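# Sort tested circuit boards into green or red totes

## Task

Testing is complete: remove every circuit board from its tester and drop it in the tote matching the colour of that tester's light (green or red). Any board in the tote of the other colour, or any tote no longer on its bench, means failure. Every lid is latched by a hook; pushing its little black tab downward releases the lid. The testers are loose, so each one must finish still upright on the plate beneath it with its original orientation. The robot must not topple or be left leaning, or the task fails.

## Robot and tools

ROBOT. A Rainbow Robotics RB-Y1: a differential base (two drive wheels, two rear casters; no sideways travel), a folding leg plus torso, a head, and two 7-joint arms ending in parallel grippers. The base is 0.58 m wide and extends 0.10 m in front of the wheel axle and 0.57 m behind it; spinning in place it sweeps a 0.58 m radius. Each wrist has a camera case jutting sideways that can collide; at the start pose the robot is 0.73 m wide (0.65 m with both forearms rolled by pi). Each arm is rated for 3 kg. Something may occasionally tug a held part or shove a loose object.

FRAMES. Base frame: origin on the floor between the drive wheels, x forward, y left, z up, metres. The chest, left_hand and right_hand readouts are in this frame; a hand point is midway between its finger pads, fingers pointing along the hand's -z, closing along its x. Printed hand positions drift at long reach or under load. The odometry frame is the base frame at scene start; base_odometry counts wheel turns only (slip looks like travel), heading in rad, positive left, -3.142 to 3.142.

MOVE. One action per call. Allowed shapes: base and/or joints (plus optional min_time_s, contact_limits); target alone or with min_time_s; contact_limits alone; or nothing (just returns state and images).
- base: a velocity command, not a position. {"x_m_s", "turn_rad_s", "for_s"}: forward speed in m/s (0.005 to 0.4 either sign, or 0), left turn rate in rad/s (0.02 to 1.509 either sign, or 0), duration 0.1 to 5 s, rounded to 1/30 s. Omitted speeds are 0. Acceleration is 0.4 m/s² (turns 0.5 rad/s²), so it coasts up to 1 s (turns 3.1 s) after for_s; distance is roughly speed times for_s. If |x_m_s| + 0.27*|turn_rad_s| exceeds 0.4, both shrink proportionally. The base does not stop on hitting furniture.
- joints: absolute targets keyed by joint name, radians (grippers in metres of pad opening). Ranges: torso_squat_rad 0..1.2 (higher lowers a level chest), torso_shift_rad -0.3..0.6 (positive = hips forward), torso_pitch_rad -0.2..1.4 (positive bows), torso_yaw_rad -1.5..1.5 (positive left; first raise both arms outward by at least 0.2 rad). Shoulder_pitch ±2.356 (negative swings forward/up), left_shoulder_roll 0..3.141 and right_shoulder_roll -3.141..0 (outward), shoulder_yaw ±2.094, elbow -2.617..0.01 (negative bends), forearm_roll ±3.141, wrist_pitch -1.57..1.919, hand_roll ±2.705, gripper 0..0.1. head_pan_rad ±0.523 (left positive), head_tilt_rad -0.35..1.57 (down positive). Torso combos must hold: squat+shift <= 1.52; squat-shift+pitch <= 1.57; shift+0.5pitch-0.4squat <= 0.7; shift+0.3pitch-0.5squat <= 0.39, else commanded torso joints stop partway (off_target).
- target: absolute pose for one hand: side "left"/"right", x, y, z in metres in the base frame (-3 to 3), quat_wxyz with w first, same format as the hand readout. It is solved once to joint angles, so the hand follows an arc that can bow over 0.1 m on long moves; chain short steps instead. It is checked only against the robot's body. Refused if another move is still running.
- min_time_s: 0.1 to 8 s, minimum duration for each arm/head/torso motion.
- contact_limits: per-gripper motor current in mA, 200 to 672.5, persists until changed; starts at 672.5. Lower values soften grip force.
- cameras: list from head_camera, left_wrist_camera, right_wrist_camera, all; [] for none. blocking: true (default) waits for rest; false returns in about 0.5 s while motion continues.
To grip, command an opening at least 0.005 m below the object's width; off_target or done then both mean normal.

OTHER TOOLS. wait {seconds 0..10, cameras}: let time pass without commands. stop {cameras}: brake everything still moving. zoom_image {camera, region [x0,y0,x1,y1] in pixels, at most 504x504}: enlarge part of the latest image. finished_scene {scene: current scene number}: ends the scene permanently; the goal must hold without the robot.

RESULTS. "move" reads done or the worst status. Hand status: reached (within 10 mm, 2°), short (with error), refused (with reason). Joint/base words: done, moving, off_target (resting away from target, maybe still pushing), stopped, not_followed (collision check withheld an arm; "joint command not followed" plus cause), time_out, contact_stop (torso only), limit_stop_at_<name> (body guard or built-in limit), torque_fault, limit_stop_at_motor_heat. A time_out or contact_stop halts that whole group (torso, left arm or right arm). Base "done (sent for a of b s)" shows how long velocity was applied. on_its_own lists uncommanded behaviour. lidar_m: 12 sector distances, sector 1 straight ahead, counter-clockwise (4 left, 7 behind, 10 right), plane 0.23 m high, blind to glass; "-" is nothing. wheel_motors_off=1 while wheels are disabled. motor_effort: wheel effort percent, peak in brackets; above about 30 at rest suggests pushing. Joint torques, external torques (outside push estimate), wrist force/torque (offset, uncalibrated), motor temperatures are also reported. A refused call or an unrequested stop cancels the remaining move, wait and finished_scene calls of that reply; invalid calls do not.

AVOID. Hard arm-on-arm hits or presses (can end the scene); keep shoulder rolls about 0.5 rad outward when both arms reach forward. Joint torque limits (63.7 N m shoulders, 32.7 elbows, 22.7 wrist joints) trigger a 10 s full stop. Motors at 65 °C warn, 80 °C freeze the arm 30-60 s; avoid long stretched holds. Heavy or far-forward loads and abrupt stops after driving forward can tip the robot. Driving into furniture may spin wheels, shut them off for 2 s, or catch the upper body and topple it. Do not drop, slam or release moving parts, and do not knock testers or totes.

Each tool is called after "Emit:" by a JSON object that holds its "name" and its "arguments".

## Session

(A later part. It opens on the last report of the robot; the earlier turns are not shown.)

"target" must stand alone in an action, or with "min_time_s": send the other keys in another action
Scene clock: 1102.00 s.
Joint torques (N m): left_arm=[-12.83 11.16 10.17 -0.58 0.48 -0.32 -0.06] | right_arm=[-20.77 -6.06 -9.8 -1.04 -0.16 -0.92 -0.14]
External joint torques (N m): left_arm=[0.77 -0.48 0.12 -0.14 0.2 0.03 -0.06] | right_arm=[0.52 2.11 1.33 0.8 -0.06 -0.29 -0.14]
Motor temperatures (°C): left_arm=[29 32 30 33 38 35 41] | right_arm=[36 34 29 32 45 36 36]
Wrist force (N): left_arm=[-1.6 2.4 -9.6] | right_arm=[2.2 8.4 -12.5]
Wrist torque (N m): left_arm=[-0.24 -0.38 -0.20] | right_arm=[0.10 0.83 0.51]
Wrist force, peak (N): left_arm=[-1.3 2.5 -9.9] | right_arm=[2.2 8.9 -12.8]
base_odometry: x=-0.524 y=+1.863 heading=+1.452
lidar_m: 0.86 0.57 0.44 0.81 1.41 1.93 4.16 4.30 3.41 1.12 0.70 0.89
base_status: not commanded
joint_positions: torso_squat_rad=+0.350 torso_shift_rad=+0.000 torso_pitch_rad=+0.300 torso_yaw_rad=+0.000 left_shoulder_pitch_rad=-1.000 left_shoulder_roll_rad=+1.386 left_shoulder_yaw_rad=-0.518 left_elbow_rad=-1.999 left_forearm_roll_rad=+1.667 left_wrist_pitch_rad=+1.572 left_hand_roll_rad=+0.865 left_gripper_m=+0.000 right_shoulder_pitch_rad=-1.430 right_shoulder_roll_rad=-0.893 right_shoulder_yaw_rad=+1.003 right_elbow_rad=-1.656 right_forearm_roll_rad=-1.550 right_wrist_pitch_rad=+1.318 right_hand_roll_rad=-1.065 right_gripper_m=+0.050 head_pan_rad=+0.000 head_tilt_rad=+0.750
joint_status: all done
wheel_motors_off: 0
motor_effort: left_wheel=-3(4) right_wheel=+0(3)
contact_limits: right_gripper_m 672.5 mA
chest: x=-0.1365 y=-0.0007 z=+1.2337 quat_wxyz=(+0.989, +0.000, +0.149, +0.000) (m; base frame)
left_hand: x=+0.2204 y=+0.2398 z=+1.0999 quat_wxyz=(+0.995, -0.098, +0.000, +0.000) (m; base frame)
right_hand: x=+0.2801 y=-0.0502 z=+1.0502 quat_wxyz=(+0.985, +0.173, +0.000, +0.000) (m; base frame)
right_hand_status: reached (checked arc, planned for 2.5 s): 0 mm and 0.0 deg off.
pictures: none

Emit:
{"name": "move", "arguments": {"contact_limits": {"right_gripper_m":350}, "cameras": []}}

Emit:
{"name": "move", "arguments": {"target": {"side":"right","x":0.2835,"y":-0.052,"z":1.0,"quat_wxyz":[0.985,0.173,0,0]}, "min_time_s": 2, "cameras": ["right_wrist_camera"]}}

Emit:
{"name": "move", "arguments": {"target": {"side":"right","x":0.2835,"y":-0.052,"z":0.969,"quat_wxyz":[0.985,0.173,0,0]}, "min_time_s": 2, "cameras": ["right_wrist_camera","head_camera"]}}

Scene clock: 1109.13 s.
Joint torques (N m): left_arm=[-12.65 10.86 10.37 -0.39 0.48 -0.39 -0.05] | right_arm=[-20.53 -5.75 -9.62 -0.94 -0.21 -0.94 -0.24]
External joint torques (N m): left_arm=[0.95 -0.78 0.32 0.06 0.2 -0.03 -0.05] | right_arm=[0.77 2.42 1.51 0.9 -0.11 -0.32 -0.24]
Motor temperatures (°C): left_arm=[29 32 30 33 38 35 41] | right_arm=[36 34 29 32 45 36 36]
Wrist force (N): left_arm=[-1.4 2.5 -9.7] | right_arm=[2.1 8.7 -12.2]
Wrist torque (N m): left_arm=[-0.24 -0.38 -0.20] | right_arm=[0.07 0.82 0.53]
Wrist force, peak (N): left_arm=[-1.7 2.5 -10.0] | right_arm=[2.3 8.8 -12.8]
base_odometry: x=-0.524 y=+1.863 heading=+1.452
lidar_m: 0.86 0.56 0.44 0.82 1.40 1.92 4.16 4.30 3.41 1.13 0.70 0.90
base_status: not commanded
joint_positions: torso_squat_rad=+0.350 torso_shift_rad=+0.000 torso_pitch_rad=+0.300 torso_yaw_rad=+0.000 left_shoulder_pitch_rad=-1.000 left_shoulder_roll_rad=+1.386 left_shoulder_yaw_rad=-0.518 left_elbow_rad=-1.999 left_forearm_roll_rad=+1.667 left_wrist_pitch_rad=+1.572 left_hand_roll_rad=+0.865 left_gripper_m=+0.000 right_shoulder_pitch_rad=-1.430 right_shoulder_roll_rad=-0.893 right_shoulder_yaw_rad=+1.003 right_elbow_rad=-1.656 right_forearm_roll_rad=-1.550 right_wrist_pitch_rad=+1.318 right_hand_roll_rad=-1.065 right_gripper_m=+0.050 head_pan_rad=+0.000 head_tilt_rad=+0.750
joint_status: not commanded
wheel_motors_off: 0
motor_effort: left_wheel=-3(4) right_wheel=-1(1)
contact_limits: right_gripper_m 350 mA
chest: x=-0.1365 y=-0.0007 z=+1.2337 quat_wxyz=(+0.989, +0.000, +0.149, +0.000) (m; base frame)
left_hand: x=+0.2204 y=+0.2398 z=+1.0999 quat_wxyz=(+0.995, -0.098, +0.000, +0.000) (m; base frame)
right_hand: x=+0.2801 y=-0.0502 z=+1.0502 quat_wxyz=(+0.985, +0.173, +0.000, +0.000) (m; base frame)
pictures: none
No camera images: "cameras" was empty.

Scene clock: 1111.47 s.
Joint torques (N m): left_arm=[-12.75 11 9.9 -0.49 0.47 -0.37 0] | right_arm=[-18.02 -5.12 -9.35 -1.41 0.01 -0.87 0.33]
External joint torques (N m): left_arm=[0.85 -0.64 -0.15 -0.05 0.19 -0.02 0] | right_arm=[3.26 2.99 1.53 1.09 0.12 -0.27 0.33]
Motor temperatures (°C): left_arm=[29 32 30 33 38 35 41] | right_arm=[36 34 29 32 45 36 36]
Wrist force (N): left_arm=[-1.3 2.5 -9.3] | right_arm=[2.0 8.8 -12.5]
Wrist torque (N m): left_arm=[-0.24 -0.34 -0.19] | right_arm=[0.06 0.82 0.53]
Wrist force, peak (N): left_arm=[-1.5 2.5 -10.1] | right_arm=[2.2 8.8 -12.9]
move: done
base_odometry: x=-0.524 y=+1.863 heading=+1.452
lidar_m: 0.85 0.56 0.44 0.82 1.41 1.93 4.15 4.30 3.40 1.12 0.71 0.90
base_status: not commanded
joint_positions: torso_squat_rad=+0.350 torso_shift_rad=+0.000 torso_pitch_rad=+0.300 torso_yaw_rad=+0.000 left_shoulder_pitch_rad=-1.000 left_shoulder_roll_rad=+1.386 left_shoulder_yaw_rad=-0.518 left_elbow_rad=-1.999 left_forearm_roll_rad=+1.667 left_wrist_pitch_rad=+1.572 left_hand_roll_rad=+0.865 left_gripper_m=+0.000 right_shoulder_pitch_rad=-1.356 right_shoulder_roll_rad=-0.849 right_shoulder_yaw_rad=+1.051 right_elbow_rad=-1.592 right_forearm_roll_rad=-1.483 right_wrist_pitch_rad=+1.234 right_hand_roll_rad=-1.007 right_gripper_m=+0.050 head_pan_rad=+0.000 head_tilt_rad=+0.750
joint_status: all done
wheel_motors_off: 0
motor_effort: left_wheel=-2(5) right_wheel=-1(1)
contact_limits: right_gripper_m 350 mA
chest: x=-0.1365 y=-0.0007 z=+1.2337 quat_wxyz=(+0.989, +0.000, +0.149, +0.000) (m; base frame)
left_hand: x=+0.2204 y=+0.2398 z=+1.0999 quat_wxyz=(+0.995, -0.098, +0.000, +0.000) (m; base frame)
right_hand: x=+0.2836 y=-0.0522 z=+1.0005 quat_wxyz=(+0.985, +0.173, -0.001, +0.000) (m; base frame)
right_hand_status: reached (checked arc, planned for 2.0 s): 1 mm and 0.1 deg off.
pictures: right_wrist_camera
camera_calibration:
right_wrist_camera: T_world_to_cam=[[-0.999625, 0.0253339, -0.0104002, 0.297682], [0.00999306, 0.691019, 0.722768, -0.656674], [0.0254972, 0.722393, -0.691013, 0.793569], [0, 0, 0, 1]] pos_world=[0.283899, -0.127035, 1.02609]

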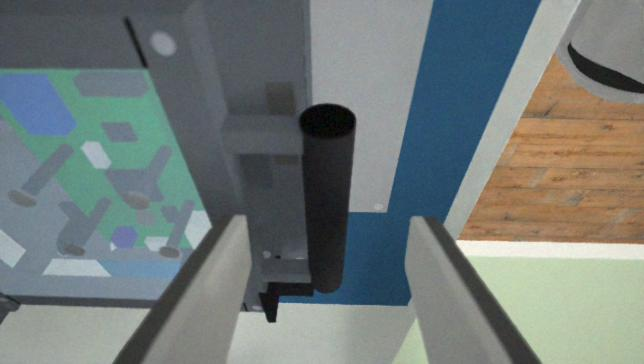

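Scene clock: 1113.80 s.
Joint torques (N m): left_arm=[-12.65 11.03 10.03 -0.34 0.44 -0.28 0] | right_arm=[34.9 12.51 36.55 14.18 4.94 2.92 -0.26]
External joint torques (N m): left_arm=[0.98 -0.58 -0.03 0.06 0.17 0.08 0] | right_arm=[56.33 20.53 47.3 16.92 5.04 3.56 -0.26]
Motor temperatures (°C): left_arm=[29 32 30 33 38 35 41] | right_arm=[36 34 29 32 45 36 36]
Wrist force (N): left_arm=[-1.4 2.4 -9.6] | right_arm=[-26.1 38.1 156.8]
Wrist torque (N m): left_arm=[-0.24 -0.36 -0.19] | right_arm=[-0.49 -3.20 1.13]
Wrist force, peak (N): left_arm=[-1.4 2.6 -9.9] | right_arm=[-26.0 38.2 157.6]
move: short
base_odometry: x=-0.524 y=+1.863 heading=+1.452
lidar_m: 0.86 0.56 0.44 0.82 1.41 1.93 4.17 4.29 3.40 1.12 0.71 0.90
base_status: not commanded
joint_positions: torso_squat_rad=+0.351 torso_shift_rad=-0.002 torso_pitch_rad=+0.294 torso_yaw_rad=-0.001 left_shoulder_pitch_rad=-1.000 left_shoulder_roll_rad=+1.386 left_shoulder_yaw_rad=-0.518 left_elbow_rad=-1.999 left_forearm_roll_rad=+1.667 left_wrist_pitch_rad=+1.572 left_hand_roll_rad=+0.865 left_gripper_m=+0.000 right_shoulder_pitch_rad=-1.326 right_shoulder_roll_rad=-0.818 right_shoulder_yaw_rad=+1.069 right_elbow_rad=-1.546 right_forearm_roll_rad=-1.446 right_wrist_pitch_rad=+1.180 right_hand_roll_rad=-0.973 right_gripper_m=+0.050 head_pan_rad=+0.000 head_tilt_rad=+0.750
joint_status: all done
wheel_motors_off: 0
motor_effort: left_wheel=-3(5) right_wheel=+11(12)
contact_limits: right_gripper_m 350 mA
chest: x=-0.1399 y=-0.0009 z=+1.2341 quat_wxyz=(+0.989, +0.001, +0.146, +0.000) (m; base frame)
left_hand: x=+0.2180 y=+0.2394 z=+1.1025 quat_wxyz=(+0.995, -0.098, -0.003, -0.001) (m; base frame)
right_hand: x=+0.2880 y=-0.0496 z=+0.9822 quat_wxyz=(+0.984, +0.178, -0.013, +0.002) (m; base frame)
right_hand_status: short (checked arc, planned for 2.0 s): 14 mm and 1.7 deg off.
pictures: head_camera, right_wrist_camera
camera_calibration:
head_camera: T_world_to_cam=[[0.0340618, -0.998771, 0.0359961, -0.0517502], [-0.843138, -0.0480554, -0.535546, 0.767616], [0.536617, -0.012108, -0.843739, 1.16899], [0, 0, 0, 1]] pos_world=[0.0216685, -0.000644302, 1.39928]
right_wrist_camera: T_world_to_cam=[[-0.999055, 0.025146, -0.0354563, 0.326269], [-0.00873413, 0.682924, 0.730438, -0.647845], [0.0425815, 0.730057, -0.682058, 0.765609], [0, 0, 0, 1]] pos_world=[0.287701, -0.124714, 1.00697]

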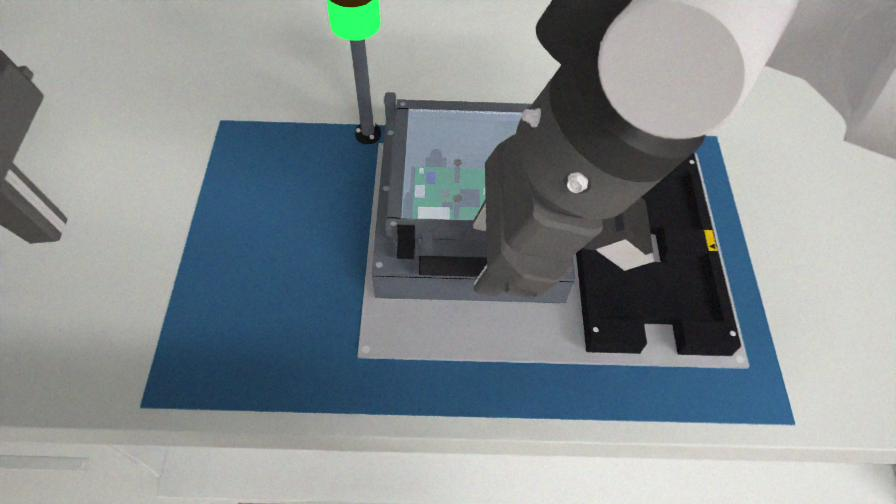

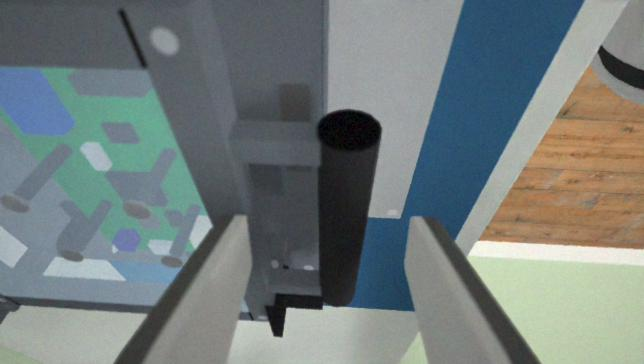

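Emit:
{"name": "move", "arguments": {"target": {"side":"right","x":0.283,"y":-0.05,"z":1.03,"quat_wxyz":[0.985,0.173,0,0]}}}

Scene clock: 1148.00 s.
Joint torques (N m): left_arm=[-12.79 11.04 10.09 -0.33 0.52 -0.44 -0.03] | right_arm=[-18 -7.2 -9.31 -1.35 -0.16 -0.42 -0.2]
External joint torques (N m): left_arm=[0.81 -0.59 0.04 0.11 0.24 -0.09 -0.03] | right_arm=[3.53 0.95 1.69 0.83 -0.04 0.18 -0.2]
Motor temperatures (°C): left_arm=[29 32 30 33 38 35 41] | right_arm=[38 34 32 34 46 36 36]
Wrist force (N): left_arm=[-1.3 2.4 -9.7] | right_arm=[2.1 8.2 -12.5]
Wrist torque (N m): left_arm=[-0.23 -0.34 -0.19] | right_arm=[0.13 0.82 0.53]
Wrist force, peak (N): left_arm=[-0.5 3.0 -10.5] | right_arm=[-26.0 38.2 157.3]
move: done
base_odometry: x=-0.524 y=+1.863 heading=+1.452
lidar_m: 0.86 0.56 0.44 0.82 1.41 1.92 4.17 4.30 3.41 1.13 0.71 0.90
base_status: not commanded
joint_positions: torso_squat_rad=+0.350 torso_shift_rad=+0.000 torso_pitch_rad=+0.300 torso_yaw_rad=+0.000 left_shoulder_pitch_rad=-1.000 left_shoulder_roll_rad=+1.386 left_shoulder_yaw_rad=-0.518 left_elbow_rad=-1.999 left_forearm_roll_rad=+1.667 left_wrist_pitch_rad=+1.572 left_hand_roll_rad=+0.865 left_gripper_m=+0.000 right_shoulder_pitch_rad=-1.402 right_shoulder_roll_rad=-0.860 right_shoulder_yaw_rad=+1.024 right_elbow_rad=-1.601 right_forearm_roll_rad=-1.526 right_wrist_pitch_rad=+1.287 right_hand_roll_rad=-1.023 right_gripper_m=+0.050 head_pan_rad=+0.000 head_tilt_rad=+0.750
joint_status: all done
wheel_motors_off: 0
motor_effort: left_wheel=-4(13) right_wheel=+4(13)
contact_limits: right_gripper_m 350 mA
chest: x=-0.1366 y=-0.0007 z=+1.2337 quat_wxyz=(+0.989, +0.000, +0.149, +0.000) (m; base frame)
left_hand: x=+0.2204 y=+0.2398 z=+1.1000 quat_wxyz=(+0.995, -0.098, +0.000, +0.000) (m; base frame)
right_hand: x=+0.2853 y=-0.0494 z=+1.0275 quat_wxyz=(+0.985, +0.173, +0.002, +0.000) (m; base frame)
right_hand_status: reached (checked arc, planned for 0.3 s): 3 mm and 0.3 deg off.
pictures: head_camera, left_wrist_camera, right_wrist_camera
camera_calibration:
head_camera: T_world_to_cam=[[0.0347903, -0.998753, 0.0358025, -0.0513415], [-0.84623, -0.0484981, -0.530606, 0.763622], [0.531681, -0.0118372, -0.846862, 1.17012], [0, 0, 0, 1]] pos_world=[0.0258555, -0.00039238, 1.39795]
left_wrist_camera: T_world_to_cam=[[0.999798, 0.0125483, -0.0156834, -0.207414], [0.0197288, -0.760047, 0.649569, -0.502381], [-0.00376914, -0.649748, -0.760141, 1.0618], [0, 0, 0, 1]] pos_world=[0.221286, 0.310672, 1.1302]
right_wrist_camera: T_world_to_cam=[[-0.999703, 0.0240362, -0.00414037, 0.293109], [0.0136119, 0.690687, 0.723026, -0.679448], [0.0202385, 0.722755, -0.690808, 0.811479], [0, 0, 0, 1]] pos_world=[0.285848, -0.12426, 1.05305]

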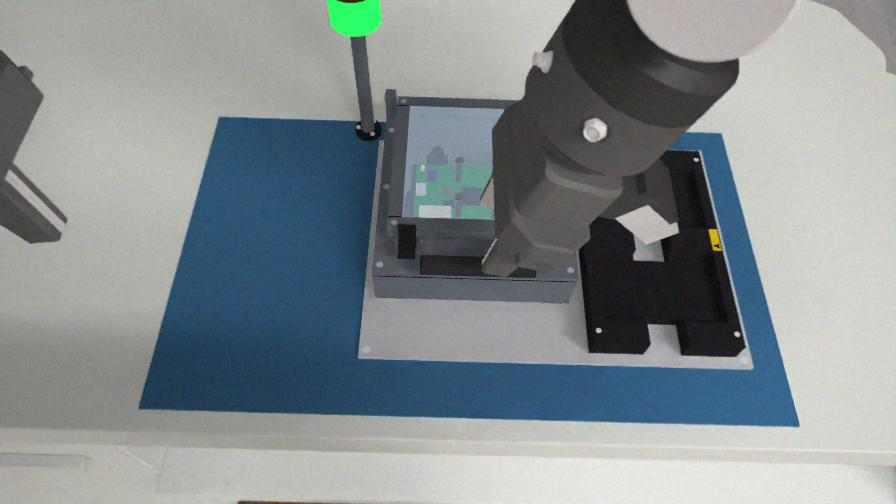

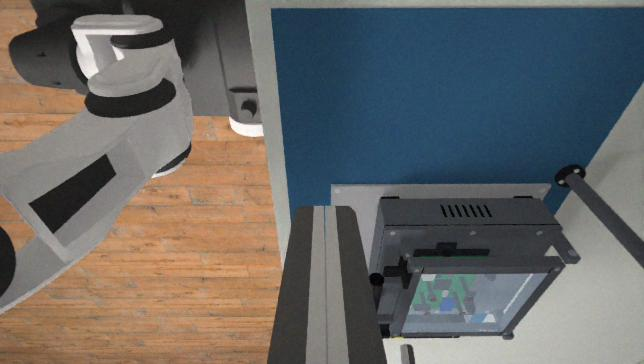

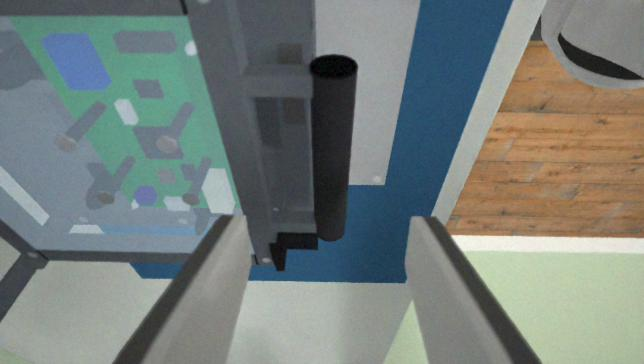

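Emit:
{"name": "zoom_image", "arguments": {"camera": "right_wrist_camera", "region": [160, 30, 440, 290]}}

Scaled by 1.800 from the camera's 644x364 image, which has a finer 1265x715 frame.

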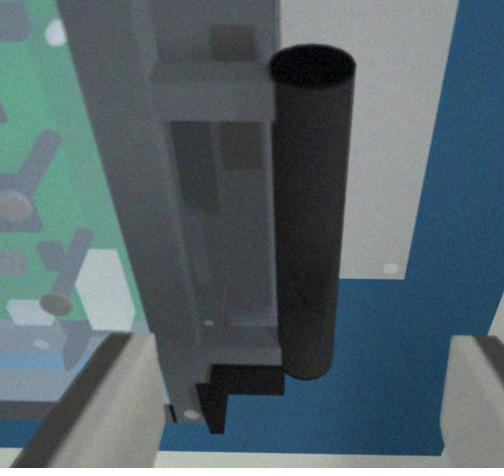

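Emit:
{"name": "move", "arguments": {"joints": {"right_gripper_m":0.034}, "cameras": []}}

Emit:
{"name": "move", "arguments": {"target": {"side":"right","x":0.279,"y":-0.035,"z":1.0,"quat_wxyz":[0.985,0.173,0,0]}, "cameras": ["right_wrist_camera"]}}

Emit:
{"name": "zoom_image", "arguments": {"camera": "right_wrist_camera", "region": [160, 30, 440, 290]}}

Scene clock: 1178.77 s.
Joint torques (N m): left_arm=[-12.53 11.09 10.08 -0.24 0.54 -0.35 -0.01] | right_arm=[-18.13 -7.45 -9.41 -1.3 -0.1 -0.3 -0.03]
External joint torques (N m): left_arm=[1.07 -0.55 0.02 0.2 0.26 0.01 -0.01] | right_arm=[3.4 0.7 1.59 0.87 0.02 0.31 -0.03]
Motor temperatures (°C): left_arm=[29 32 30 33 38 35 41] | right_arm=[37 34 30 33 45 36 36]
Wrist force (N): left_arm=[-1.4 2.8 -9.5] | right_arm=[2.0 8.6 -12.6]
Wrist torque (N m): left_arm=[-0.27 -0.36 -0.20] | right_arm=[0.08 0.82 0.53]
Wrist force, peak (N): left_arm=[-1.5 2.4 -10.0] | right_arm=[2.1 8.7 -13.0]
move: done
base_odometry: x=-0.524 y=+1.863 heading=+1.452
lidar_m: 0.86 0.56 0.44 0.83 1.42 1.93 4.16 4.30 3.41 1.12 0.70 0.90
base_status: not commanded
joint_positions: torso_squat_rad=+0.350 torso_shift_rad=+0.000 torso_pitch_rad=+0.300 torso_yaw_rad=+0.000 left_shoulder_pitch_rad=-1.000 left_shoulder_roll_rad=+1.386 left_shoulder_yaw_rad=-0.518 left_elbow_rad=-1.999 left_forearm_roll_rad=+1.667 left_wrist_pitch_rad=+1.572 left_hand_roll_rad=+0.865 left_gripper_m=+0.000 right_shoulder_pitch_rad=-1.402 right_shoulder_roll_rad=-0.860 right_shoulder_yaw_rad=+1.024 right_elbow_rad=-1.601 right_forearm_roll_rad=-1.526 right_wrist_pitch_rad=+1.287 right_hand_roll_rad=-1.023 right_gripper_m=+0.034 head_pan_rad=+0.000 head_tilt_rad=+0.750
joint_status: all done
wheel_motors_off: 0
motor_effort: left_wheel=-1(4) right_wheel=+4(5)
contact_limits: right_gripper_m 350 mA
chest: x=-0.1366 y=-0.0007 z=+1.2337 quat_wxyz=(+0.989, +0.000, +0.149, +0.000) (m; base frame)
left_hand: x=+0.2204 y=+0.2398 z=+1.1000 quat_wxyz=(+0.995, -0.098, +0.000, +0.000) (m; base frame)
right_hand: x=+0.2853 y=-0.0494 z=+1.0275 quat_wxyz=(+0.985, +0.173, +0.002, +0.000) (m; base frame)
pictures: none
No camera images: "cameras" was empty.

Scene clock: 1179.77 s.
Joint torques (N m): left_arm=[-12.88 10.79 9.88 -0.4 0.52 -0.32 -0.02] | right_arm=[-19.55 -7.61 -10.42 -1.88 -0.3 -0.68 -0.09]
External joint torques (N m): left_arm=[0.72 -0.84 -0.17 0.04 0.24 0.03 -0.01] | right_arm=[1.87 0.06 0.45 0.71 -0.21 -0.06 -0.09]
Motor temperatures (°C): left_arm=[29 32 30 33 38 35 41] | right_arm=[37 34 30 33 45 36 36]
Wrist force (N): left_arm=[-1.2 2.6 -9.7] | right_arm=[2.1 8.6 -12.5]
Wrist torque (N m): left_arm=[-0.24 -0.33 -0.20] | right_arm=[0.11 0.82 0.52]
Wrist force, peak (N): left_arm=[-1.2 2.8 -9.7] | right_arm=[1.4 9.0 -14.5]
move: done
base_odometry: x=-0.524 y=+1.863 heading=+1.452
lidar_m: 0.86 0.56 0.44 0.82 1.42 1.92 4.17 4.30 3.41 1.13 0.71 0.90
base_status: not commanded
joint_positions: torso_squat_rad=+0.350 torso_shift_rad=+0.000 torso_pitch_rad=+0.300 torso_yaw_rad=+0.000 left_shoulder_pitch_rad=-1.000 left_shoulder_roll_rad=+1.386 left_shoulder_yaw_rad=-0.518 left_elbow_rad=-1.999 left_forearm_roll_rad=+1.667 left_wrist_pitch_rad=+1.572 left_hand_roll_rad=+0.865 left_gripper_m=+0.000 right_shoulder_pitch_rad=-1.372 right_shoulder_roll_rad=-0.808 right_shoulder_yaw_rad=+1.063 right_elbow_rad=-1.591 right_forearm_roll_rad=-1.462 right_wrist_pitch_rad=+1.235 right_hand_roll_rad=-1.050 right_gripper_m=+0.034 head_pan_rad=+0.000 head_tilt_rad=+0.750
joint_status: all done
wheel_motors_off: 0
motor_effort: left_wheel=-3(5) right_wheel=+2(5)
contact_limits: right_gripper_m 350 mA
chest: x=-0.1366 y=-0.0007 z=+1.2337 quat_wxyz=(+0.989, +0.000, +0.149, +0.000) (m; base frame)
left_hand: x=+0.2203 y=+0.2398 z=+1.1000 quat_wxyz=(+0.995, -0.098, +0.000, +0.000) (m; base frame)
right_hand: x=+0.2790 y=-0.0349 z=+1.0002 quat_wxyz=(+0.985, +0.173, +0.000, +0.000) (m; base frame)
right_hand_status: reached (checked arc, planned for 0.3 s): 0 mm and 0.0 deg off.
pictures: right_wrist_camera
camera_calibration:
right_wrist_camera: T_world_to_cam=[[-0.999654, 0.0245519, -0.00940806, 0.291637], [0.0101641, 0.690858, 0.722919, -0.668539], [0.0242487, 0.722574, -0.690868, 0.781131], [0, 0, 0, 1]] pos_world=[0.27939, -0.10972, 1.0257]

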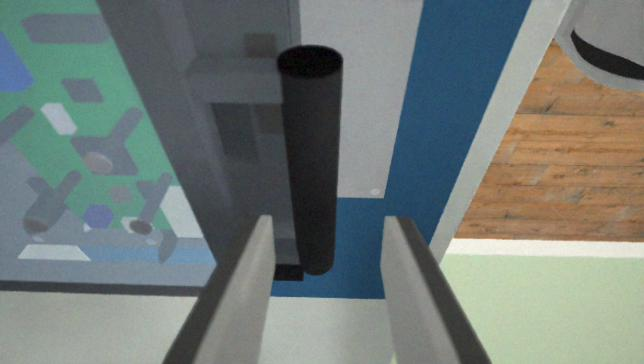

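Scaled by 1.800 from the camera's 644x364 image, which has a finer 1265x715 frame.

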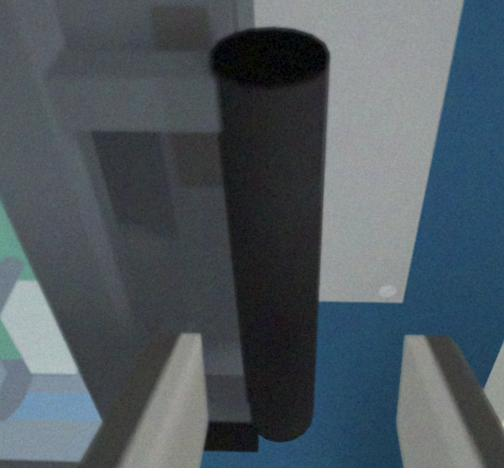

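Emit:
{"name": "move", "arguments": {"target": {"side":"right","x":0.284,"y":-0.035,"z":0.985,"quat_wxyz":[0.985,0.173,0,0]}, "cameras": ["right_wrist_camera"]}}

Emit:
{"name": "move", "arguments": {"target": {"side":"right","x":0.284,"y":-0.035,"z":0.976,"quat_wxyz":[0.985,0.173,0,0]}, "cameras": ["right_wrist_camera"], "min_time_s": 1}}

Scene clock: 1186.80 s.
Joint torques (N m): left_arm=[-12.92 10.9 10.04 -0.32 0.48 -0.36 -0.09] | right_arm=[-19.4 -6.16 -9.93 -1.86 -0.14 -0.7 0.05]
External joint torques (N m): left_arm=[0.68 -0.73 -0.02 0.12 0.2 0 -0.09] | right_arm=[2.19 1.47 0.79 0.9 -0.03 -0.1 0.05]
Motor temperatures (°C): left_arm=[29 32 30 33 38 35 41] | right_arm=[37 34 30 33 45 36 36]
Wrist force (N): left_arm=[-1.3 2.4 -9.5] | right_arm=[2.1 8.6 -12.5]
Wrist torque (N m): left_arm=[-0.22 -0.36 -0.18] | right_arm=[0.08 0.83 0.54]
Wrist force, peak (N): left_arm=[-1.1 2.6 -10.0] | right_arm=[1.3 8.4 -14.0]
move: done
base_odometry: x=-0.524 y=+1.863 heading=+1.452
lidar_m: 0.85 0.55 0.43 0.81 1.42 1.93 4.16 4.30 3.40 1.13 0.71 0.90
base_status: not commanded
joint_positions: torso_squat_rad=+0.350 torso_shift_rad=+0.000 torso_pitch_rad=+0.300 torso_yaw_rad=+0.000 left_shoulder_pitch_rad=-1.000 left_shoulder_roll_rad=+1.386 left_shoulder_yaw_rad=-0.518 left_elbow_rad=-1.999 left_forearm_roll_rad=+1.667 left_wrist_pitch_rad=+1.572 left_hand_roll_rad=+0.865 left_gripper_m=+0.000 right_shoulder_pitch_rad=-1.357 right_shoulder_roll_rad=-0.783 right_shoulder_yaw_rad=+1.075 right_elbow_rad=-1.541 right_forearm_roll_rad=-1.450 right_wrist_pitch_rad=+1.212 right_hand_roll_rad=-1.016 right_gripper_m=+0.034 head_pan_rad=+0.000 head_tilt_rad=+0.750
joint_status: all done
wheel_motors_off: 0
motor_effort: left_wheel=-3(4) right_wheel=+3(4)
contact_limits: right_gripper_m 350 mA
chest: x=-0.1366 y=-0.0007 z=+1.2337 quat_wxyz=(+0.989, +0.000, +0.149, +0.000) (m; base frame)
left_hand: x=+0.2204 y=+0.2398 z=+1.1000 quat_wxyz=(+0.995, -0.098, +0.000, +0.000) (m; base frame)
right_hand: x=+0.2842 y=-0.0351 z=+0.9852 quat_wxyz=(+0.985, +0.173, +0.000, +0.000) (m; base frame)
right_hand_status: reached (checked arc, planned for 0.3 s): 0 mm and 0.0 deg off.
pictures: right_wrist_camera
camera_calibration:
right_wrist_camera: T_world_to_cam=[[-0.999641, 0.0250054, -0.00957475, 0.296834], [0.0103602, 0.690945, 0.722833, -0.657647], [0.0246904, 0.722474, -0.690957, 0.770758], [0, 0, 0, 1]] pos_world=[0.284511, -0.109877, 1.01077]

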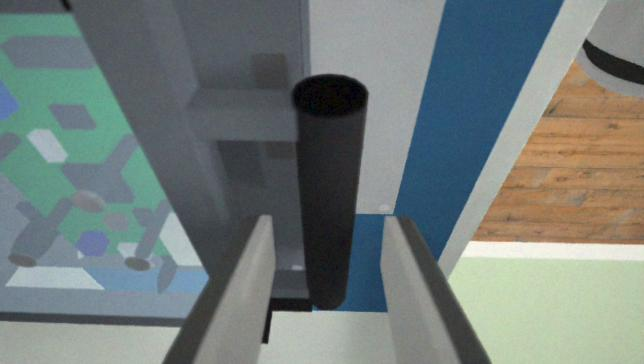

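Scene clock: 1188.13 s.
Joint torques (N m): left_arm=[-12.75 10.92 10.04 -0.32 0.51 -0.27 -0.06] | right_arm=[-18.24 -4.6 -9.22 -1.69 -0.09 -0.97 0.44]
External joint torques (N m): left_arm=[0.84 -0.72 -0.01 0.13 0.23 0.08 -0.06] | right_arm=[3.31 2.98 1.42 1.16 0.02 -0.37 0.44]
Motor temperatures (°C): left_arm=[29 32 30 33 38 35 41] | right_arm=[37 34 30 33 45 36 36]
Wrist force (N): left_arm=[-1.3 2.5 -9.6] | right_arm=[2.4 8.5 -12.4]
Wrist torque (N m): left_arm=[-0.24 -0.35 -0.20] | right_arm=[0.11 0.87 0.51]
Wrist force, peak (N): left_arm=[-1.4 2.6 -9.8] | right_arm=[2.1 8.6 -12.8]
move: done
base_odometry: x=-0.524 y=+1.863 heading=+1.452
lidar_m: 0.86 0.56 0.44 0.82 1.41 1.93 4.17 4.30 3.40 1.12 0.71 0.89
base_status: not commanded
joint_positions: torso_squat_rad=+0.350 torso_shift_rad=+0.000 torso_pitch_rad=+0.300 torso_yaw_rad=+0.000 left_shoulder_pitch_rad=-1.000 left_shoulder_roll_rad=+1.386 left_shoulder_yaw_rad=-0.518 left_elbow_rad=-1.999 left_forearm_roll_rad=+1.667 left_wrist_pitch_rad=+1.572 left_hand_roll_rad=+0.865 left_gripper_m=+0.000 right_shoulder_pitch_rad=-1.344 right_shoulder_roll_rad=-0.774 right_shoulder_yaw_rad=+1.083 right_elbow_rad=-1.528 right_forearm_roll_rad=-1.439 right_wrist_pitch_rad=+1.197 right_hand_roll_rad=-1.007 right_gripper_m=+0.034 head_pan_rad=+0.000 head_tilt_rad=+0.750
joint_status: all done
wheel_motors_off: 0
motor_effort: left_wheel=-3(4) right_wheel=+3(5)
contact_limits: right_gripper_m 350 mA
chest: x=-0.1366 y=-0.0007 z=+1.2337 quat_wxyz=(+0.989, +0.000, +0.149, +0.000) (m; base frame)
left_hand: x=+0.2204 y=+0.2398 z=+1.1000 quat_wxyz=(+0.995, -0.098, +0.000, +0.000) (m; base frame)
right_hand: x=+0.2841 y=-0.0352 z=+0.9766 quat_wxyz=(+0.985, +0.173, -0.001, +0.000) (m; base frame)
right_hand_status: reached (checked arc, planned for 1.0 s): 1 mm and 0.1 deg off.
pictures: right_wrist_camera
camera_calibration:
right_wrist_camera: T_world_to_cam=[[-0.999636, 0.0250424, -0.0100439, 0.297164], [0.0100486, 0.691006, 0.722779, -0.651173], [0.0250405, 0.722415, -0.691006, 0.764866], [0, 0, 0, 1]] pos_world=[0.284447, -0.110027, 1.00217]

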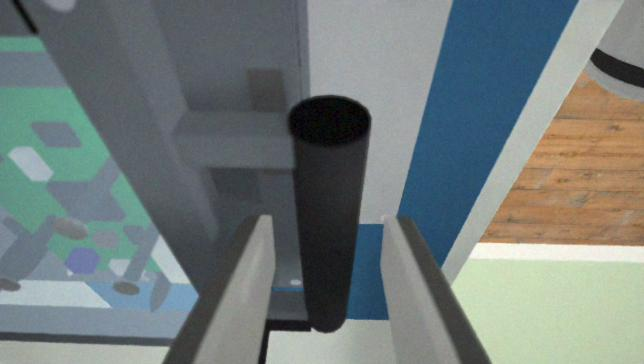

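Aligned, below the previous impact level. Continue.

Emit:
{"name": "move", "arguments": {"target": {"side":"right","x":0.284,"y":-0.035,"z":0.967,"quat_wxyz":[0.985,0.173,0,0]}, "cameras": [], "min_time_s": 1}}

Emit:
{"name": "move", "arguments": {"joints": {"right_gripper_m":0.015}, "cameras": ["head_camera","right_wrist_camera"]}}

Scene clock: 1197.33 s.
Joint torques (N m): left_arm=[-12.89 10.99 10.2 -0.38 0.51 -0.38 -0.02] | right_arm=[-18.07 -4.94 -9.09 -1.66 -0.01 -0.87 0.36]
External joint torques (N m): left_arm=[0.71 -0.65 0.14 0.06 0.24 -0.02 -0.02] | right_arm=[3.46 2.58 1.47 1.28 0.1 -0.27 0.36]
Motor temperatures (°C): left_arm=[29 32 30 33 38 34 41] | right_arm=[37 34 30 32 45 36 36]
Wrist force (N): left_arm=[-1.2 2.6 -9.4] | right_arm=[2.0 8.4 -12.3]
Wrist torque (N m): left_arm=[-0.25 -0.35 -0.19] | right_arm=[0.10 0.82 0.52]
Wrist force, peak (N): left_arm=[-1.4 2.8 -9.9] | right_arm=[2.1 8.4 -13.0]
move: done
base_odometry: x=-0.524 y=+1.863 heading=+1.452
lidar_m: 0.86 0.56 0.44 0.82 1.41 1.92 4.16 4.30 3.40 1.12 0.70 0.90
base_status: not commanded
joint_positions: torso_squat_rad=+0.350 torso_shift_rad=+0.000 torso_pitch_rad=+0.300 torso_yaw_rad=+0.000 left_shoulder_pitch_rad=-1.000 left_shoulder_roll_rad=+1.386 left_shoulder_yaw_rad=-0.518 left_elbow_rad=-1.999 left_forearm_roll_rad=+1.667 left_wrist_pitch_rad=+1.572 left_hand_roll_rad=+0.865 left_gripper_m=+0.000 right_shoulder_pitch_rad=-1.332 right_shoulder_roll_rad=-0.764 right_shoulder_yaw_rad=+1.091 right_elbow_rad=-1.512 right_forearm_roll_rad=-1.429 right_wrist_pitch_rad=+1.181 right_hand_roll_rad=-0.997 right_gripper_m=+0.034 head_pan_rad=+0.000 head_tilt_rad=+0.750
joint_status: all done
wheel_motors_off: 0
motor_effort: left_wheel=-3(5) right_wheel=+3(5)
contact_limits: right_gripper_m 350 mA
chest: x=-0.1366 y=-0.0007 z=+1.2337 quat_wxyz=(+0.989, +0.000, +0.149, +0.000) (m; base frame)
left_hand: x=+0.2204 y=+0.2398 z=+1.1000 quat_wxyz=(+0.995, -0.098, +0.000, +0.000) (m; base frame)
right_hand: x=+0.2841 y=-0.0352 z=+0.9676 quat_wxyz=(+0.985, +0.173, -0.001, +0.000) (m; base frame)
right_hand_status: reached (checked arc, planned for 1.0 s): 1 mm and 0.1 deg off.
pictures: none
No camera images: "cameras" was empty.

Scene clock: 1198.00 s.
Joint torques (N m): left_arm=[-12.76 11.07 10.08 -0.41 0.49 -0.42 -0.03] | right_arm=[-18.14 -4.89 -8.86 -2.28 -0.48 -0.45 0.39]
External joint torques (N m): left_arm=[0.83 -0.57 0.02 0.03 0.21 -0.07 -0.03] | right_arm=[3.39 2.63 1.69 0.67 -0.36 0.14 0.39]
Motor temperatures (°C): left_arm=[29 32 30 33 38 34 41] | right_arm=[37 34 30 32 45 36 36]
Wrist force (N): left_arm=[-1.3 2.5 -9.4] | right_arm=[4.7 8.7 -13.1]
Wrist torque (N m): left_arm=[-0.23 -0.35 -0.19] | right_arm=[0.12 0.77 0.47]
Wrist force, peak (N): left_arm=[-1.8 2.4 -9.8] | right_arm=[5.0 9.3 -13.4]
move: done
base_odometry: x=-0.524 y=+1.863 heading=+1.452
lidar_m: 0.86 0.56 0.44 0.82 1.41 1.92 4.16 4.30 3.41 1.12 0.71 0.90
base_status: not commanded
joint_positions: torso_squat_rad=+0.350 torso_shift_rad=+0.000 torso_pitch_rad=+0.300 torso_yaw_rad=+0.000 left_shoulder_pitch_rad=-1.000 left_shoulder_roll_rad=+1.386 left_shoulder_yaw_rad=-0.518 left_elbow_rad=-1.999 left_forearm_roll_rad=+1.667 left_wrist_pitch_rad=+1.572 left_hand_roll_rad=+0.865 left_gripper_m=+0.000 right_shoulder_pitch_rad=-1.332 right_shoulder_roll_rad=-0.764 right_shoulder_yaw_rad=+1.091 right_elbow_rad=-1.512 right_forearm_roll_rad=-1.429 right_wrist_pitch_rad=+1.181 right_hand_roll_rad=-0.997 right_gripper_m=+0.015 head_pan_rad=+0.000 head_tilt_rad=+0.750
joint_status: all done
wheel_motors_off: 0
motor_effort: left_wheel=-2(4) right_wheel=+4(4)
contact_limits: right_gripper_m 350 mA
chest: x=-0.1366 y=-0.0007 z=+1.2337 quat_wxyz=(+0.989, +0.000, +0.149, +0.000) (m; base frame)
left_hand: x=+0.2204 y=+0.2398 z=+1.1000 quat_wxyz=(+0.995, -0.098, +0.000, +0.000) (m; base frame)
right_hand: x=+0.2842 y=-0.0353 z=+0.9676 quat_wxyz=(+0.985, +0.173, -0.001, +0.000) (m; base frame)
pictures: head_camera, right_wrist_camera
camera_calibration:
head_camera: T_world_to_cam=[[0.0348313, -0.998753, 0.0357681, -0.0513019], [-0.846249, -0.0485141, -0.530575, 0.763588], [0.531649, -0.0117881, -0.846883, 1.17013], [0, 0, 0, 1]] pos_world=[0.0258723, -0.000399543, 1.39794]
right_wrist_camera: T_world_to_cam=[[-0.999631, 0.0251856, -0.0102141, 0.297286], [0.0100254, 0.691029, 0.722757, -0.644617], [0.0252613, 0.722388, -0.691027, 0.758633], [0, 0, 0, 1]] pos_world=[0.284474, -0.110065, 0.993174]

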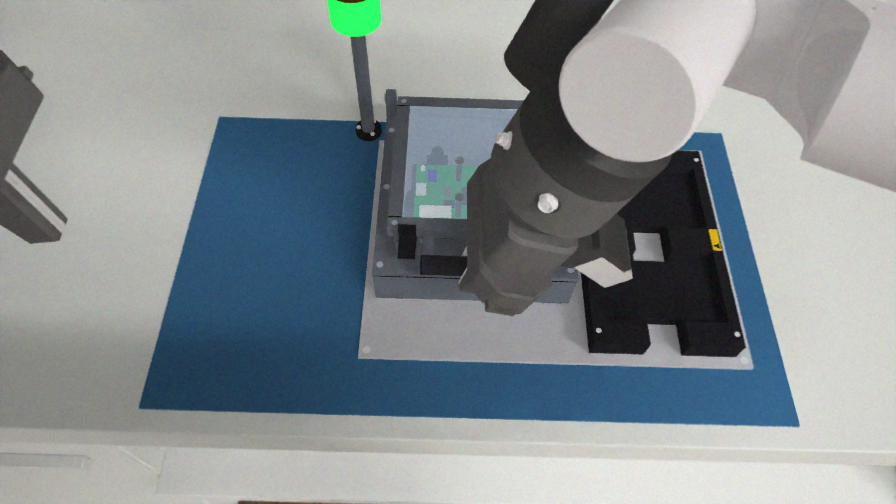

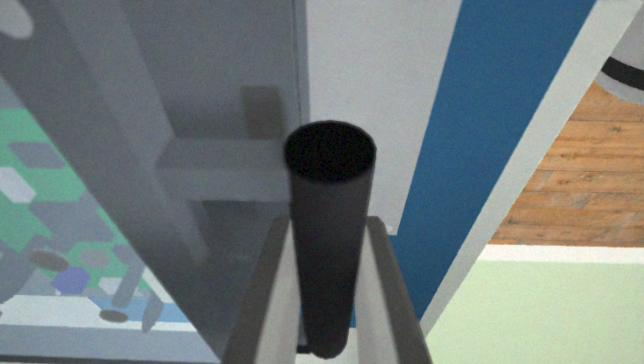

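Emit:
{"name": "move", "arguments": {"joints": {"right_gripper_m":0.036}, "cameras": []}}

Emit:
{"name": "move", "arguments": {"target": {"side":"right","x":0.284,"y":-0.035,"z":0.957,"quat_wxyz":[0.985,0.173,0,0]}, "cameras": [], "min_time_s": 1}}

Emit:
{"name": "move", "arguments": {"joints": {"right_gripper_m":0.012}, "cameras": ["right_wrist_camera"]}}

Scene clock: 1209.03 s.
Joint torques (N m): left_arm=[-12.73 11.22 10.07 -0.38 0.51 -0.36 -0.03] | right_arm=[-18.1 -4.93 -8.89 -2.16 -0.38 -0.53 0.24]
External joint torques (N m): left_arm=[0.87 -0.42 0.02 0.06 0.23 -0.01 -0.02] | right_arm=[3.43 2.59 1.66 0.78 -0.26 0.07 0.24]
Motor temperatures (°C): left_arm=[29 32 30 33 38 34 41] | right_arm=[37 34 29 32 45 36 36]
Wrist force (N): left_arm=[-1.4 2.5 -9.5] | right_arm=[2.1 8.5 -12.8]
Wrist torque (N m): left_arm=[-0.23 -0.36 -0.18] | right_arm=[0.10 0.82 0.54]
Wrist force, peak (N): left_arm=[-1.5 2.5 -10.0] | right_arm=[4.6 9.2 -12.8]
move: done
base_odometry: x=-0.524 y=+1.863 heading=+1.452
lidar_m: 0.86 0.56 0.44 0.82 1.42 1.92 4.15 4.30 3.41 1.13 0.71 0.90
base_status: not commanded
joint_positions: torso_squat_rad=+0.350 torso_shift_rad=+0.000 torso_pitch_rad=+0.300 torso_yaw_rad=+0.000 left_shoulder_pitch_rad=-1.000 left_shoulder_roll_rad=+1.386 left_shoulder_yaw_rad=-0.518 left_elbow_rad=-1.999 left_forearm_roll_rad=+1.667 left_wrist_pitch_rad=+1.572 left_hand_roll_rad=+0.865 left_gripper_m=+0.000 right_shoulder_pitch_rad=-1.332 right_shoulder_roll_rad=-0.764 right_shoulder_yaw_rad=+1.091 right_elbow_rad=-1.512 right_forearm_roll_rad=-1.429 right_wrist_pitch_rad=+1.181 right_hand_roll_rad=-0.997 right_gripper_m=+0.036 head_pan_rad=+0.000 head_tilt_rad=+0.750
joint_status: all done
wheel_motors_off: 0
motor_effort: left_wheel=-3(4) right_wheel=+1(5)
contact_limits: right_gripper_m 350 mA
chest: x=-0.1366 y=-0.0007 z=+1.2337 quat_wxyz=(+0.989, +0.000, +0.149, +0.000) (m; base frame)
left_hand: x=+0.2204 y=+0.2398 z=+1.1000 quat_wxyz=(+0.995, -0.098, +0.000, +0.000) (m; base frame)
right_hand: x=+0.2842 y=-0.0353 z=+0.9676 quat_wxyz=(+0.985, +0.173, -0.001, +0.000) (m; base frame)
pictures: none
No camera images: "cameras" was empty.

Scene clock: 1210.37 s.
Joint torques (N m): left_arm=[-12.85 11.06 10.03 -0.36 0.54 -0.32 -0.02] | right_arm=[-18.42 -4.57 -8.94 -1.87 -0.05 -0.9 0.37]
External joint torques (N m): left_arm=[0.75 -0.58 -0.03 0.08 0.27 0.03 -0.02] | right_arm=[3.07 2.89 1.51 1.17 0.07 -0.31 0.37]
Motor temperatures (°C): left_arm=[29 32 30 33 38 34 41] | right_arm=[37 34 29 32 45 36 36]
Wrist force (N): left_arm=[-1.3 2.6 -9.4] | right_arm=[2.3 8.2 -12.2]
Wrist torque (N m): left_arm=[-0.26 -0.35 -0.19] | right_arm=[0.12 0.84 0.53]
Wrist force, peak (N): left_arm=[-1.5 2.4 -10.0] | right_arm=[2.5 8.7 -12.6]
move: done
base_odometry: x=-0.524 y=+1.863 heading=+1.452
lidar_m: 0.86 0.56 0.44 0.82 1.41 1.93 4.16 4.30 3.41 1.12 0.70 0.90
base_status: not commanded
joint_positions: torso_squat_rad=+0.350 torso_shift_rad=+0.000 torso_pitch_rad=+0.300 torso_yaw_rad=+0.000 left_shoulder_pitch_rad=-1.000 left_shoulder_roll_rad=+1.386 left_shoulder_yaw_rad=-0.518 left_elbow_rad=-1.999 left_forearm_roll_rad=+1.667 left_wrist_pitch_rad=+1.572 left_hand_roll_rad=+0.865 left_gripper_m=+0.000 right_shoulder_pitch_rad=-1.319 right_shoulder_roll_rad=-0.752 right_shoulder_yaw_rad=+1.100 right_elbow_rad=-1.494 right_forearm_roll_rad=-1.418 right_wrist_pitch_rad=+1.164 right_hand_roll_rad=-0.984 right_gripper_m=+0.036 head_pan_rad=+0.000 head_tilt_rad=+0.750
joint_status: all done
wheel_motors_off: 0
motor_effort: left_wheel=-4(4) right_wheel=+4(5)
contact_limits: right_gripper_m 350 mA
chest: x=-0.1366 y=-0.0007 z=+1.2337 quat_wxyz=(+0.989, +0.000, +0.149, +0.000) (m; base frame)
left_hand: x=+0.2204 y=+0.2398 z=+1.1000 quat_wxyz=(+0.995, -0.098, +0.000, +0.000) (m; base frame)
right_hand: x=+0.2840 y=-0.0353 z=+0.9577 quat_wxyz=(+0.985, +0.173, -0.001, +0.000) (m; base frame)
right_hand_status: reached (checked arc, planned for 1.0 s): 1 mm and 0.1 deg off.
pictures: none
No camera images: "cameras" was empty.

Scene clock: 1211.10 s.
Joint torques (N m): left_arm=[-12.83 11.24 10.22 -0.46 0.5 -0.35 -0.02] | right_arm=[-17.93 -4.61 -8.84 -2.94 -0.78 -0.11 0.3]
External joint torques (N m): left_arm=[0.77 -0.39 0.16 -0.02 0.22 0 -0.02] | right_arm=[3.57 2.84 1.6 0.11 -0.66 0.48 0.3]
Motor temperatures (°C): left_arm=[29 32 30 33 38 34 41] | right_arm=[37 34 29 32 45 36 36]
Wrist force (N): left_arm=[-1.2 2.4 -9.6] | right_arm=[5.5 9.6 -11.4]
Wrist torque (N m): left_arm=[-0.24 -0.35 -0.21] | right_arm=[0.11 0.75 0.32]
Wrist force, peak (N): left_arm=[-1.5 2.5 -9.8] | right_arm=[8.4 9.4 -14.9]
move: done
base_odometry: x=-0.524 y=+1.863 heading=+1.452
lidar_m: 0.86 0.55 0.44 0.82 1.41 1.93 4.16 4.30 3.41 1.12 0.71 0.90
base_status: not commanded
joint_positions: torso_squat_rad=+0.350 torso_shift_rad=+0.000 torso_pitch_rad=+0.300 torso_yaw_rad=+0.000 left_shoulder_pitch_rad=-1.000 left_shoulder_roll_rad=+1.386 left_shoulder_yaw_rad=-0.518 left_elbow_rad=-1.999 left_forearm_roll_rad=+1.667 left_wrist_pitch_rad=+1.572 left_hand_roll_rad=+0.865 left_gripper_m=+0.000 right_shoulder_pitch_rad=-1.319 right_shoulder_roll_rad=-0.752 right_shoulder_yaw_rad=+1.100 right_elbow_rad=-1.494 right_forearm_roll_rad=-1.418 right_wrist_pitch_rad=+1.164 right_hand_roll_rad=-0.984 right_gripper_m=+0.015 head_pan_rad=+0.000 head_tilt_rad=+0.750
joint_status: all done
wheel_motors_off: 0
motor_effort: left_wheel=-2(4) right_wheel=+2(4)
contact_limits: right_gripper_m 350 mA
chest: x=-0.1366 y=-0.0007 z=+1.2337 quat_wxyz=(+0.989, +0.000, +0.149, +0.000) (m; base frame)
left_hand: x=+0.2204 y=+0.2398 z=+1.1000 quat_wxyz=(+0.995, -0.098, +0.000, +0.000) (m; base frame)
right_hand: x=+0.2842 y=-0.0353 z=+0.9576 quat_wxyz=(+0.985, +0.173, -0.001, +0.000) (m; base frame)
pictures: right_wrist_camera
camera_calibration:
right_wrist_camera: T_world_to_cam=[[-0.999626, 0.0253274, -0.0103608, 0.297346], [0.010019, 0.691075, 0.722713, -0.637319], [0.0254645, 0.722339, -0.69107, 0.751766], [0, 0, 0, 1]] pos_world=[0.284477, -0.110125, 0.983203]

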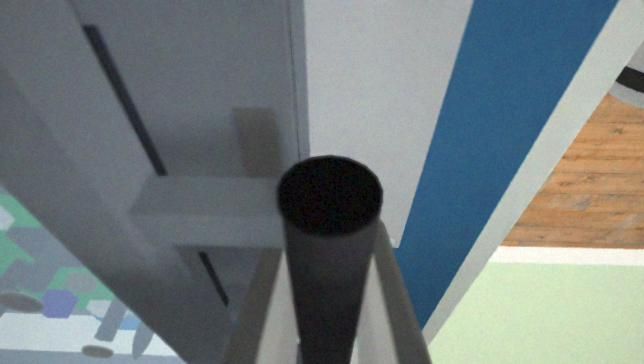

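Emit:
{"name": "move", "arguments": {"joints": {"right_gripper_m":0.004}, "cameras": []}}

Emit:
{"name": "move", "arguments": {"target": {"side":"left","x":0.287,"y":0.085,"z":1.06,"quat_wxyz":[0.985,-0.173,0,0]}, "cameras": [], "min_time_s": 2}}

Emit:
{"name": "move", "arguments": {"target": {"side":"left","x":0.289,"y":0.056,"z":1.01,"quat_wxyz":[0.985,-0.173,0,0]}, "min_time_s": 1}}

Scene clock: 1220.07 s.
Joint torques (N m): left_arm=[-12.95 11.05 10.18 -0.33 0.44 -0.36 -0.08] | right_arm=[-18.34 -4.89 -9.02 -2.93 -0.79 -0.02 0.34]
External joint torques (N m): left_arm=[0.65 -0.59 0.12 0.12 0.16 -0.01 -0.07] | right_arm=[3.16 2.56 1.42 0.12 -0.67 0.58 0.34]
Motor temperatures (°C): left_arm=[29 32 30 33 38 34 41] | right_arm=[37 34 29 32 45 36 36]
Wrist force (N): left_arm=[-1.3 2.5 -9.7] | right_arm=[6.4 9.6 -12.6]
Wrist torque (N m): left_arm=[-0.25 -0.36 -0.19] | right_arm=[0.08 0.79 0.35]
Wrist force, peak (N): left_arm=[-1.4 2.6 -10.0] | right_arm=[6.8 9.9 -13.5]
move: off_target
base_odometry: x=-0.524 y=+1.863 heading=+1.452
lidar_m: 0.86 0.56 0.44 0.82 1.41 1.92 4.15 4.30 3.40 1.13 0.70 0.90
base_status: not commanded
joint_positions: torso_squat_rad=+0.350 torso_shift_rad=+0.000 torso_pitch_rad=+0.300 torso_yaw_rad=+0.000 left_shoulder_pitch_rad=-1.000 left_shoulder_roll_rad=+1.386 left_shoulder_yaw_rad=-0.518 left_elbow_rad=-1.999 left_forearm_roll_rad=+1.667 left_wrist_pitch_rad=+1.572 left_hand_roll_rad=+0.865 left_gripper_m=+0.000 right_shoulder_pitch_rad=-1.319 right_shoulder_roll_rad=-0.752 right_shoulder_yaw_rad=+1.100 right_elbow_rad=-1.494 right_forearm_roll_rad=-1.418 right_wrist_pitch_rad=+1.164 right_hand_roll_rad=-0.984 right_gripper_m=+0.015 head_pan_rad=+0.000 head_tilt_rad=+0.750
joint_status: right_gripper_m off_target (ended at +0.015, target +0.004)
wheel_motors_off: 0
motor_effort: left_wheel=-3(4) right_wheel=+3(5)
contact_limits: right_gripper_m 350 mA
chest: x=-0.1366 y=-0.0007 z=+1.2337 quat_wxyz=(+0.989, +0.000, +0.149, +0.000) (m; base frame)
left_hand: x=+0.2204 y=+0.2398 z=+1.1000 quat_wxyz=(+0.995, -0.098, +0.000, +0.000) (m; base frame)
right_hand: x=+0.2842 y=-0.0353 z=+0.9576 quat_wxyz=(+0.985, +0.173, -0.001, +0.000) (m; base frame)
pictures: none
No camera images: "cameras" was empty.

Scene clock: 1222.40 s.
Joint torques (N m): left_arm=[-18.71 6.27 8.87 -1.79 0.51 -0.82 0.34] | right_arm=[-18.31 -4.83 -9.1 -2.97 -0.74 0.12 0.33]
External joint torques (N m): left_arm=[0.4 -1.58 -1.2 1.24 0.1 -0.21 0.34] | right_arm=[3.19 2.62 1.34 0.08 -0.62 0.72 0.33]
Motor temperatures (°C): left_arm=[29 32 30 33 38 34 41] | right_arm=[37 34 29 32 45 36 36]
Wrist force (N): left_arm=[-1.3 3.3 -9.2] | right_arm=[5.7 10.3 -10.2]
Wrist torque (N m): left_arm=[-0.31 -0.33 -0.20] | right_arm=[0.08 0.83 0.32]
Wrist force, peak (N): left_arm=[-1.0 2.8 -9.8] | right_arm=[6.8 9.3 -13.6]
move: done
base_odometry: x=-0.524 y=+1.863 heading=+1.452
lidar_m: 0.86 0.56 0.43 0.82 1.41 1.93 4.17 4.31 3.41 1.12 0.71 0.90
base_status: not commanded
joint_positions: torso_squat_rad=+0.350 torso_shift_rad=+0.000 torso_pitch_rad=+0.300 torso_yaw_rad=+0.000 left_shoulder_pitch_rad=-1.249 left_shoulder_roll_rad=+0.872 left_shoulder_yaw_rad=-0.714 left_elbow_rad=-1.665 left_forearm_roll_rad=+1.450 left_wrist_pitch_rad=+1.518 left_hand_roll_rad=+0.971 left_gripper_m=+0.000 right_shoulder_pitch_rad=-1.319 right_shoulder_roll_rad=-0.752 right_shoulder_yaw_rad=+1.100 right_elbow_rad=-1.493 right_forearm_roll_rad=-1.418 right_wrist_pitch_rad=+1.164 right_hand_roll_rad=-0.984 right_gripper_m=+0.015 head_pan_rad=+0.000 head_tilt_rad=+0.750
joint_status: all done
wheel_motors_off: 0
motor_effort: left_wheel=-3(4) right_wheel=+3(5)
contact_limits: right_gripper_m 350 mA
chest: x=-0.1366 y=-0.0007 z=+1.2337 quat_wxyz=(+0.989, +0.000, +0.149, +0.000) (m; base frame)
left_hand: x=+0.2865 y=+0.0852 z=+1.0602 quat_wxyz=(+0.985, -0.173, -0.001, +0.000) (m; base frame)
left_hand_status: reached (checked arc, planned for 2.0 s): 1 mm and 0.1 deg off.
right_hand: x=+0.2842 y=-0.0353 z=+0.9576 quat_wxyz=(+0.985, +0.173, -0.001, +0.000) (m; base frame)
pictures: none
No camera images: "cameras" was empty.

Scene clock: 1223.73 s.
Joint torques (N m): left_arm=[-17.68 5.1 8.77 -2.61 0.47 -0.82 -0.24] | right_arm=[-18.34 -4.87 -9.03 -2.9 -0.73 0.2 0.38]
External joint torques (N m): left_arm=[1.78 -1.79 -1.03 1.28 0.06 -0.22 -0.24] | right_arm=[3.16 2.58 1.41 0.14 -0.61 0.8 0.38]
Motor temperatures (°C): left_arm=[29 32 30 33 38 34 41] | right_arm=[37 34 29 32 45 36 36]
Wrist force (N): left_arm=[-1.1 3.2 -9.2] | right_arm=[5.2 11.0 -10.4]
Wrist torque (N m): left_arm=[-0.29 -0.36 -0.25] | right_arm=[0.06 0.78 0.33]
Wrist force, peak (N): left_arm=[-1.2 3.4 -9.6] | right_arm=[5.4 11.9 -10.2]
move: done
base_odometry: x=-0.524 y=+1.863 heading=+1.452
lidar_m: 0.86 0.57 0.44 0.82 1.41 1.93 4.16 4.31 3.40 1.11 0.71 0.90
base_status: not commanded
joint_positions: torso_squat_rad=+0.350 torso_shift_rad=+0.000 torso_pitch_rad=+0.300 torso_yaw_rad=+0.000 left_shoulder_pitch_rad=-1.219 left_shoulder_roll_rad=+0.759 left_shoulder_yaw_rad=-0.790 left_elbow_rad=-1.582 left_forearm_roll_rad=+1.346 left_wrist_pitch_rad=+1.431 left_hand_roll_rad=+0.961 left_gripper_m=+0.000 right_shoulder_pitch_rad=-1.319 right_shoulder_roll_rad=-0.752 right_shoulder_yaw_rad=+1.100 right_elbow_rad=-1.493 right_forearm_roll_rad=-1.418 right_wrist_pitch_rad=+1.164 right_hand_roll_rad=-0.984 right_gripper_m=+0.015 head_pan_rad=+0.000 head_tilt_rad=+0.750
joint_status: all done
wheel_motors_off: 0
motor_effort: left_wheel=-3(4) right_wheel=+4(5)
contact_limits: right_gripper_m 350 mA
chest: x=-0.1366 y=-0.0007 z=+1.2337 quat_wxyz=(+0.989, +0.000, +0.149, +0.000) (m; base frame)
left_hand: x=+0.2887 y=+0.0563 z=+1.0104 quat_wxyz=(+0.985, -0.173, -0.001, +0.000) (m; base frame)
left_hand_status: reached (checked arc, planned for 1.0 s): 1 mm and 0.1 deg off.
right_hand: x=+0.2842 y=-0.0353 z=+0.9576 quat_wxyz=(+0.985, +0.173, -0.001, +0.000) (m; base frame)
pictures: head_camera, left_wrist_camera, right_wrist_camera
camera_calibration:
head_camera: T_world_to_cam=[[0.0348325, -0.998753, 0.0357677, -0.0513016], [-0.846253, -0.0485148, -0.530567, 0.763584], [0.531641, -0.0117876, -0.846888, 1.17013], [0, 0, 0, 1]] pos_world=[0.025882, -0.000399476, 1.39794]
left_wrist_camera: T_world_to_cam=[[0.999821, 0.0106959, -0.0155924, -0.274811], [0.0187905, -0.653943, 0.75631, -0.698484], [-0.00210716, -0.756468, -0.654028, 0.773068], [0, 0, 0, 1]] pos_world=[0.289516, 0.130971, 1.02959]
right_wrist_camera: T_world_to_cam=[[-0.999626, 0.025295, -0.010352, 0.297325], [0.010001, 0.691022, 0.722765, -0.637392], [0.0254358, 0.722391, -0.691017, 0.751695], [0, 0, 0, 1]] pos_world=[0.284469, -0.110086, 0.983196]

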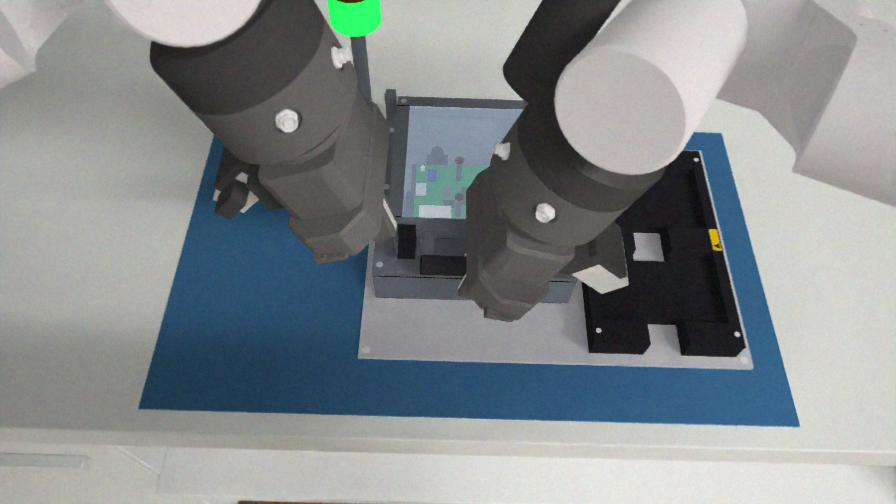

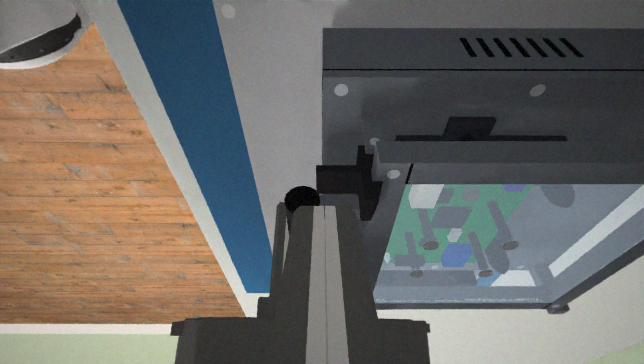

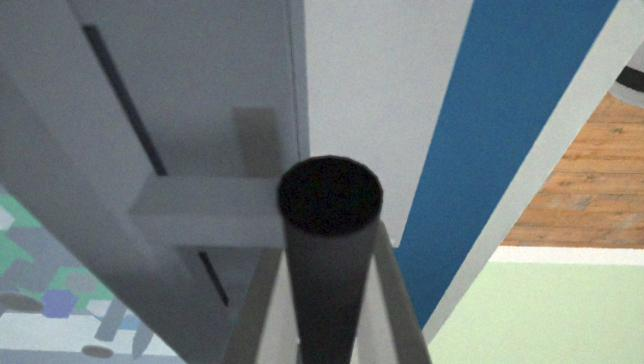

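Emit:
{"name": "zoom_image", "arguments": {"camera": "left_wrist_camera", "region": [240, 110, 440, 250]}}

Scaled by 2.520 from the camera's 644x364 image, which has a finer 920x520 frame.

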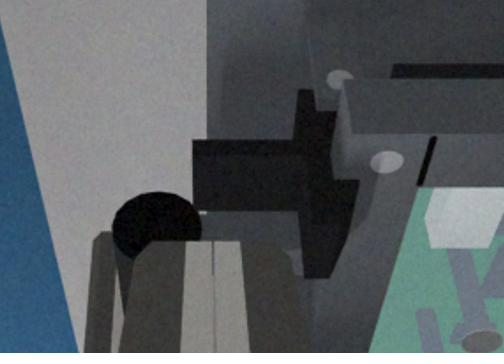

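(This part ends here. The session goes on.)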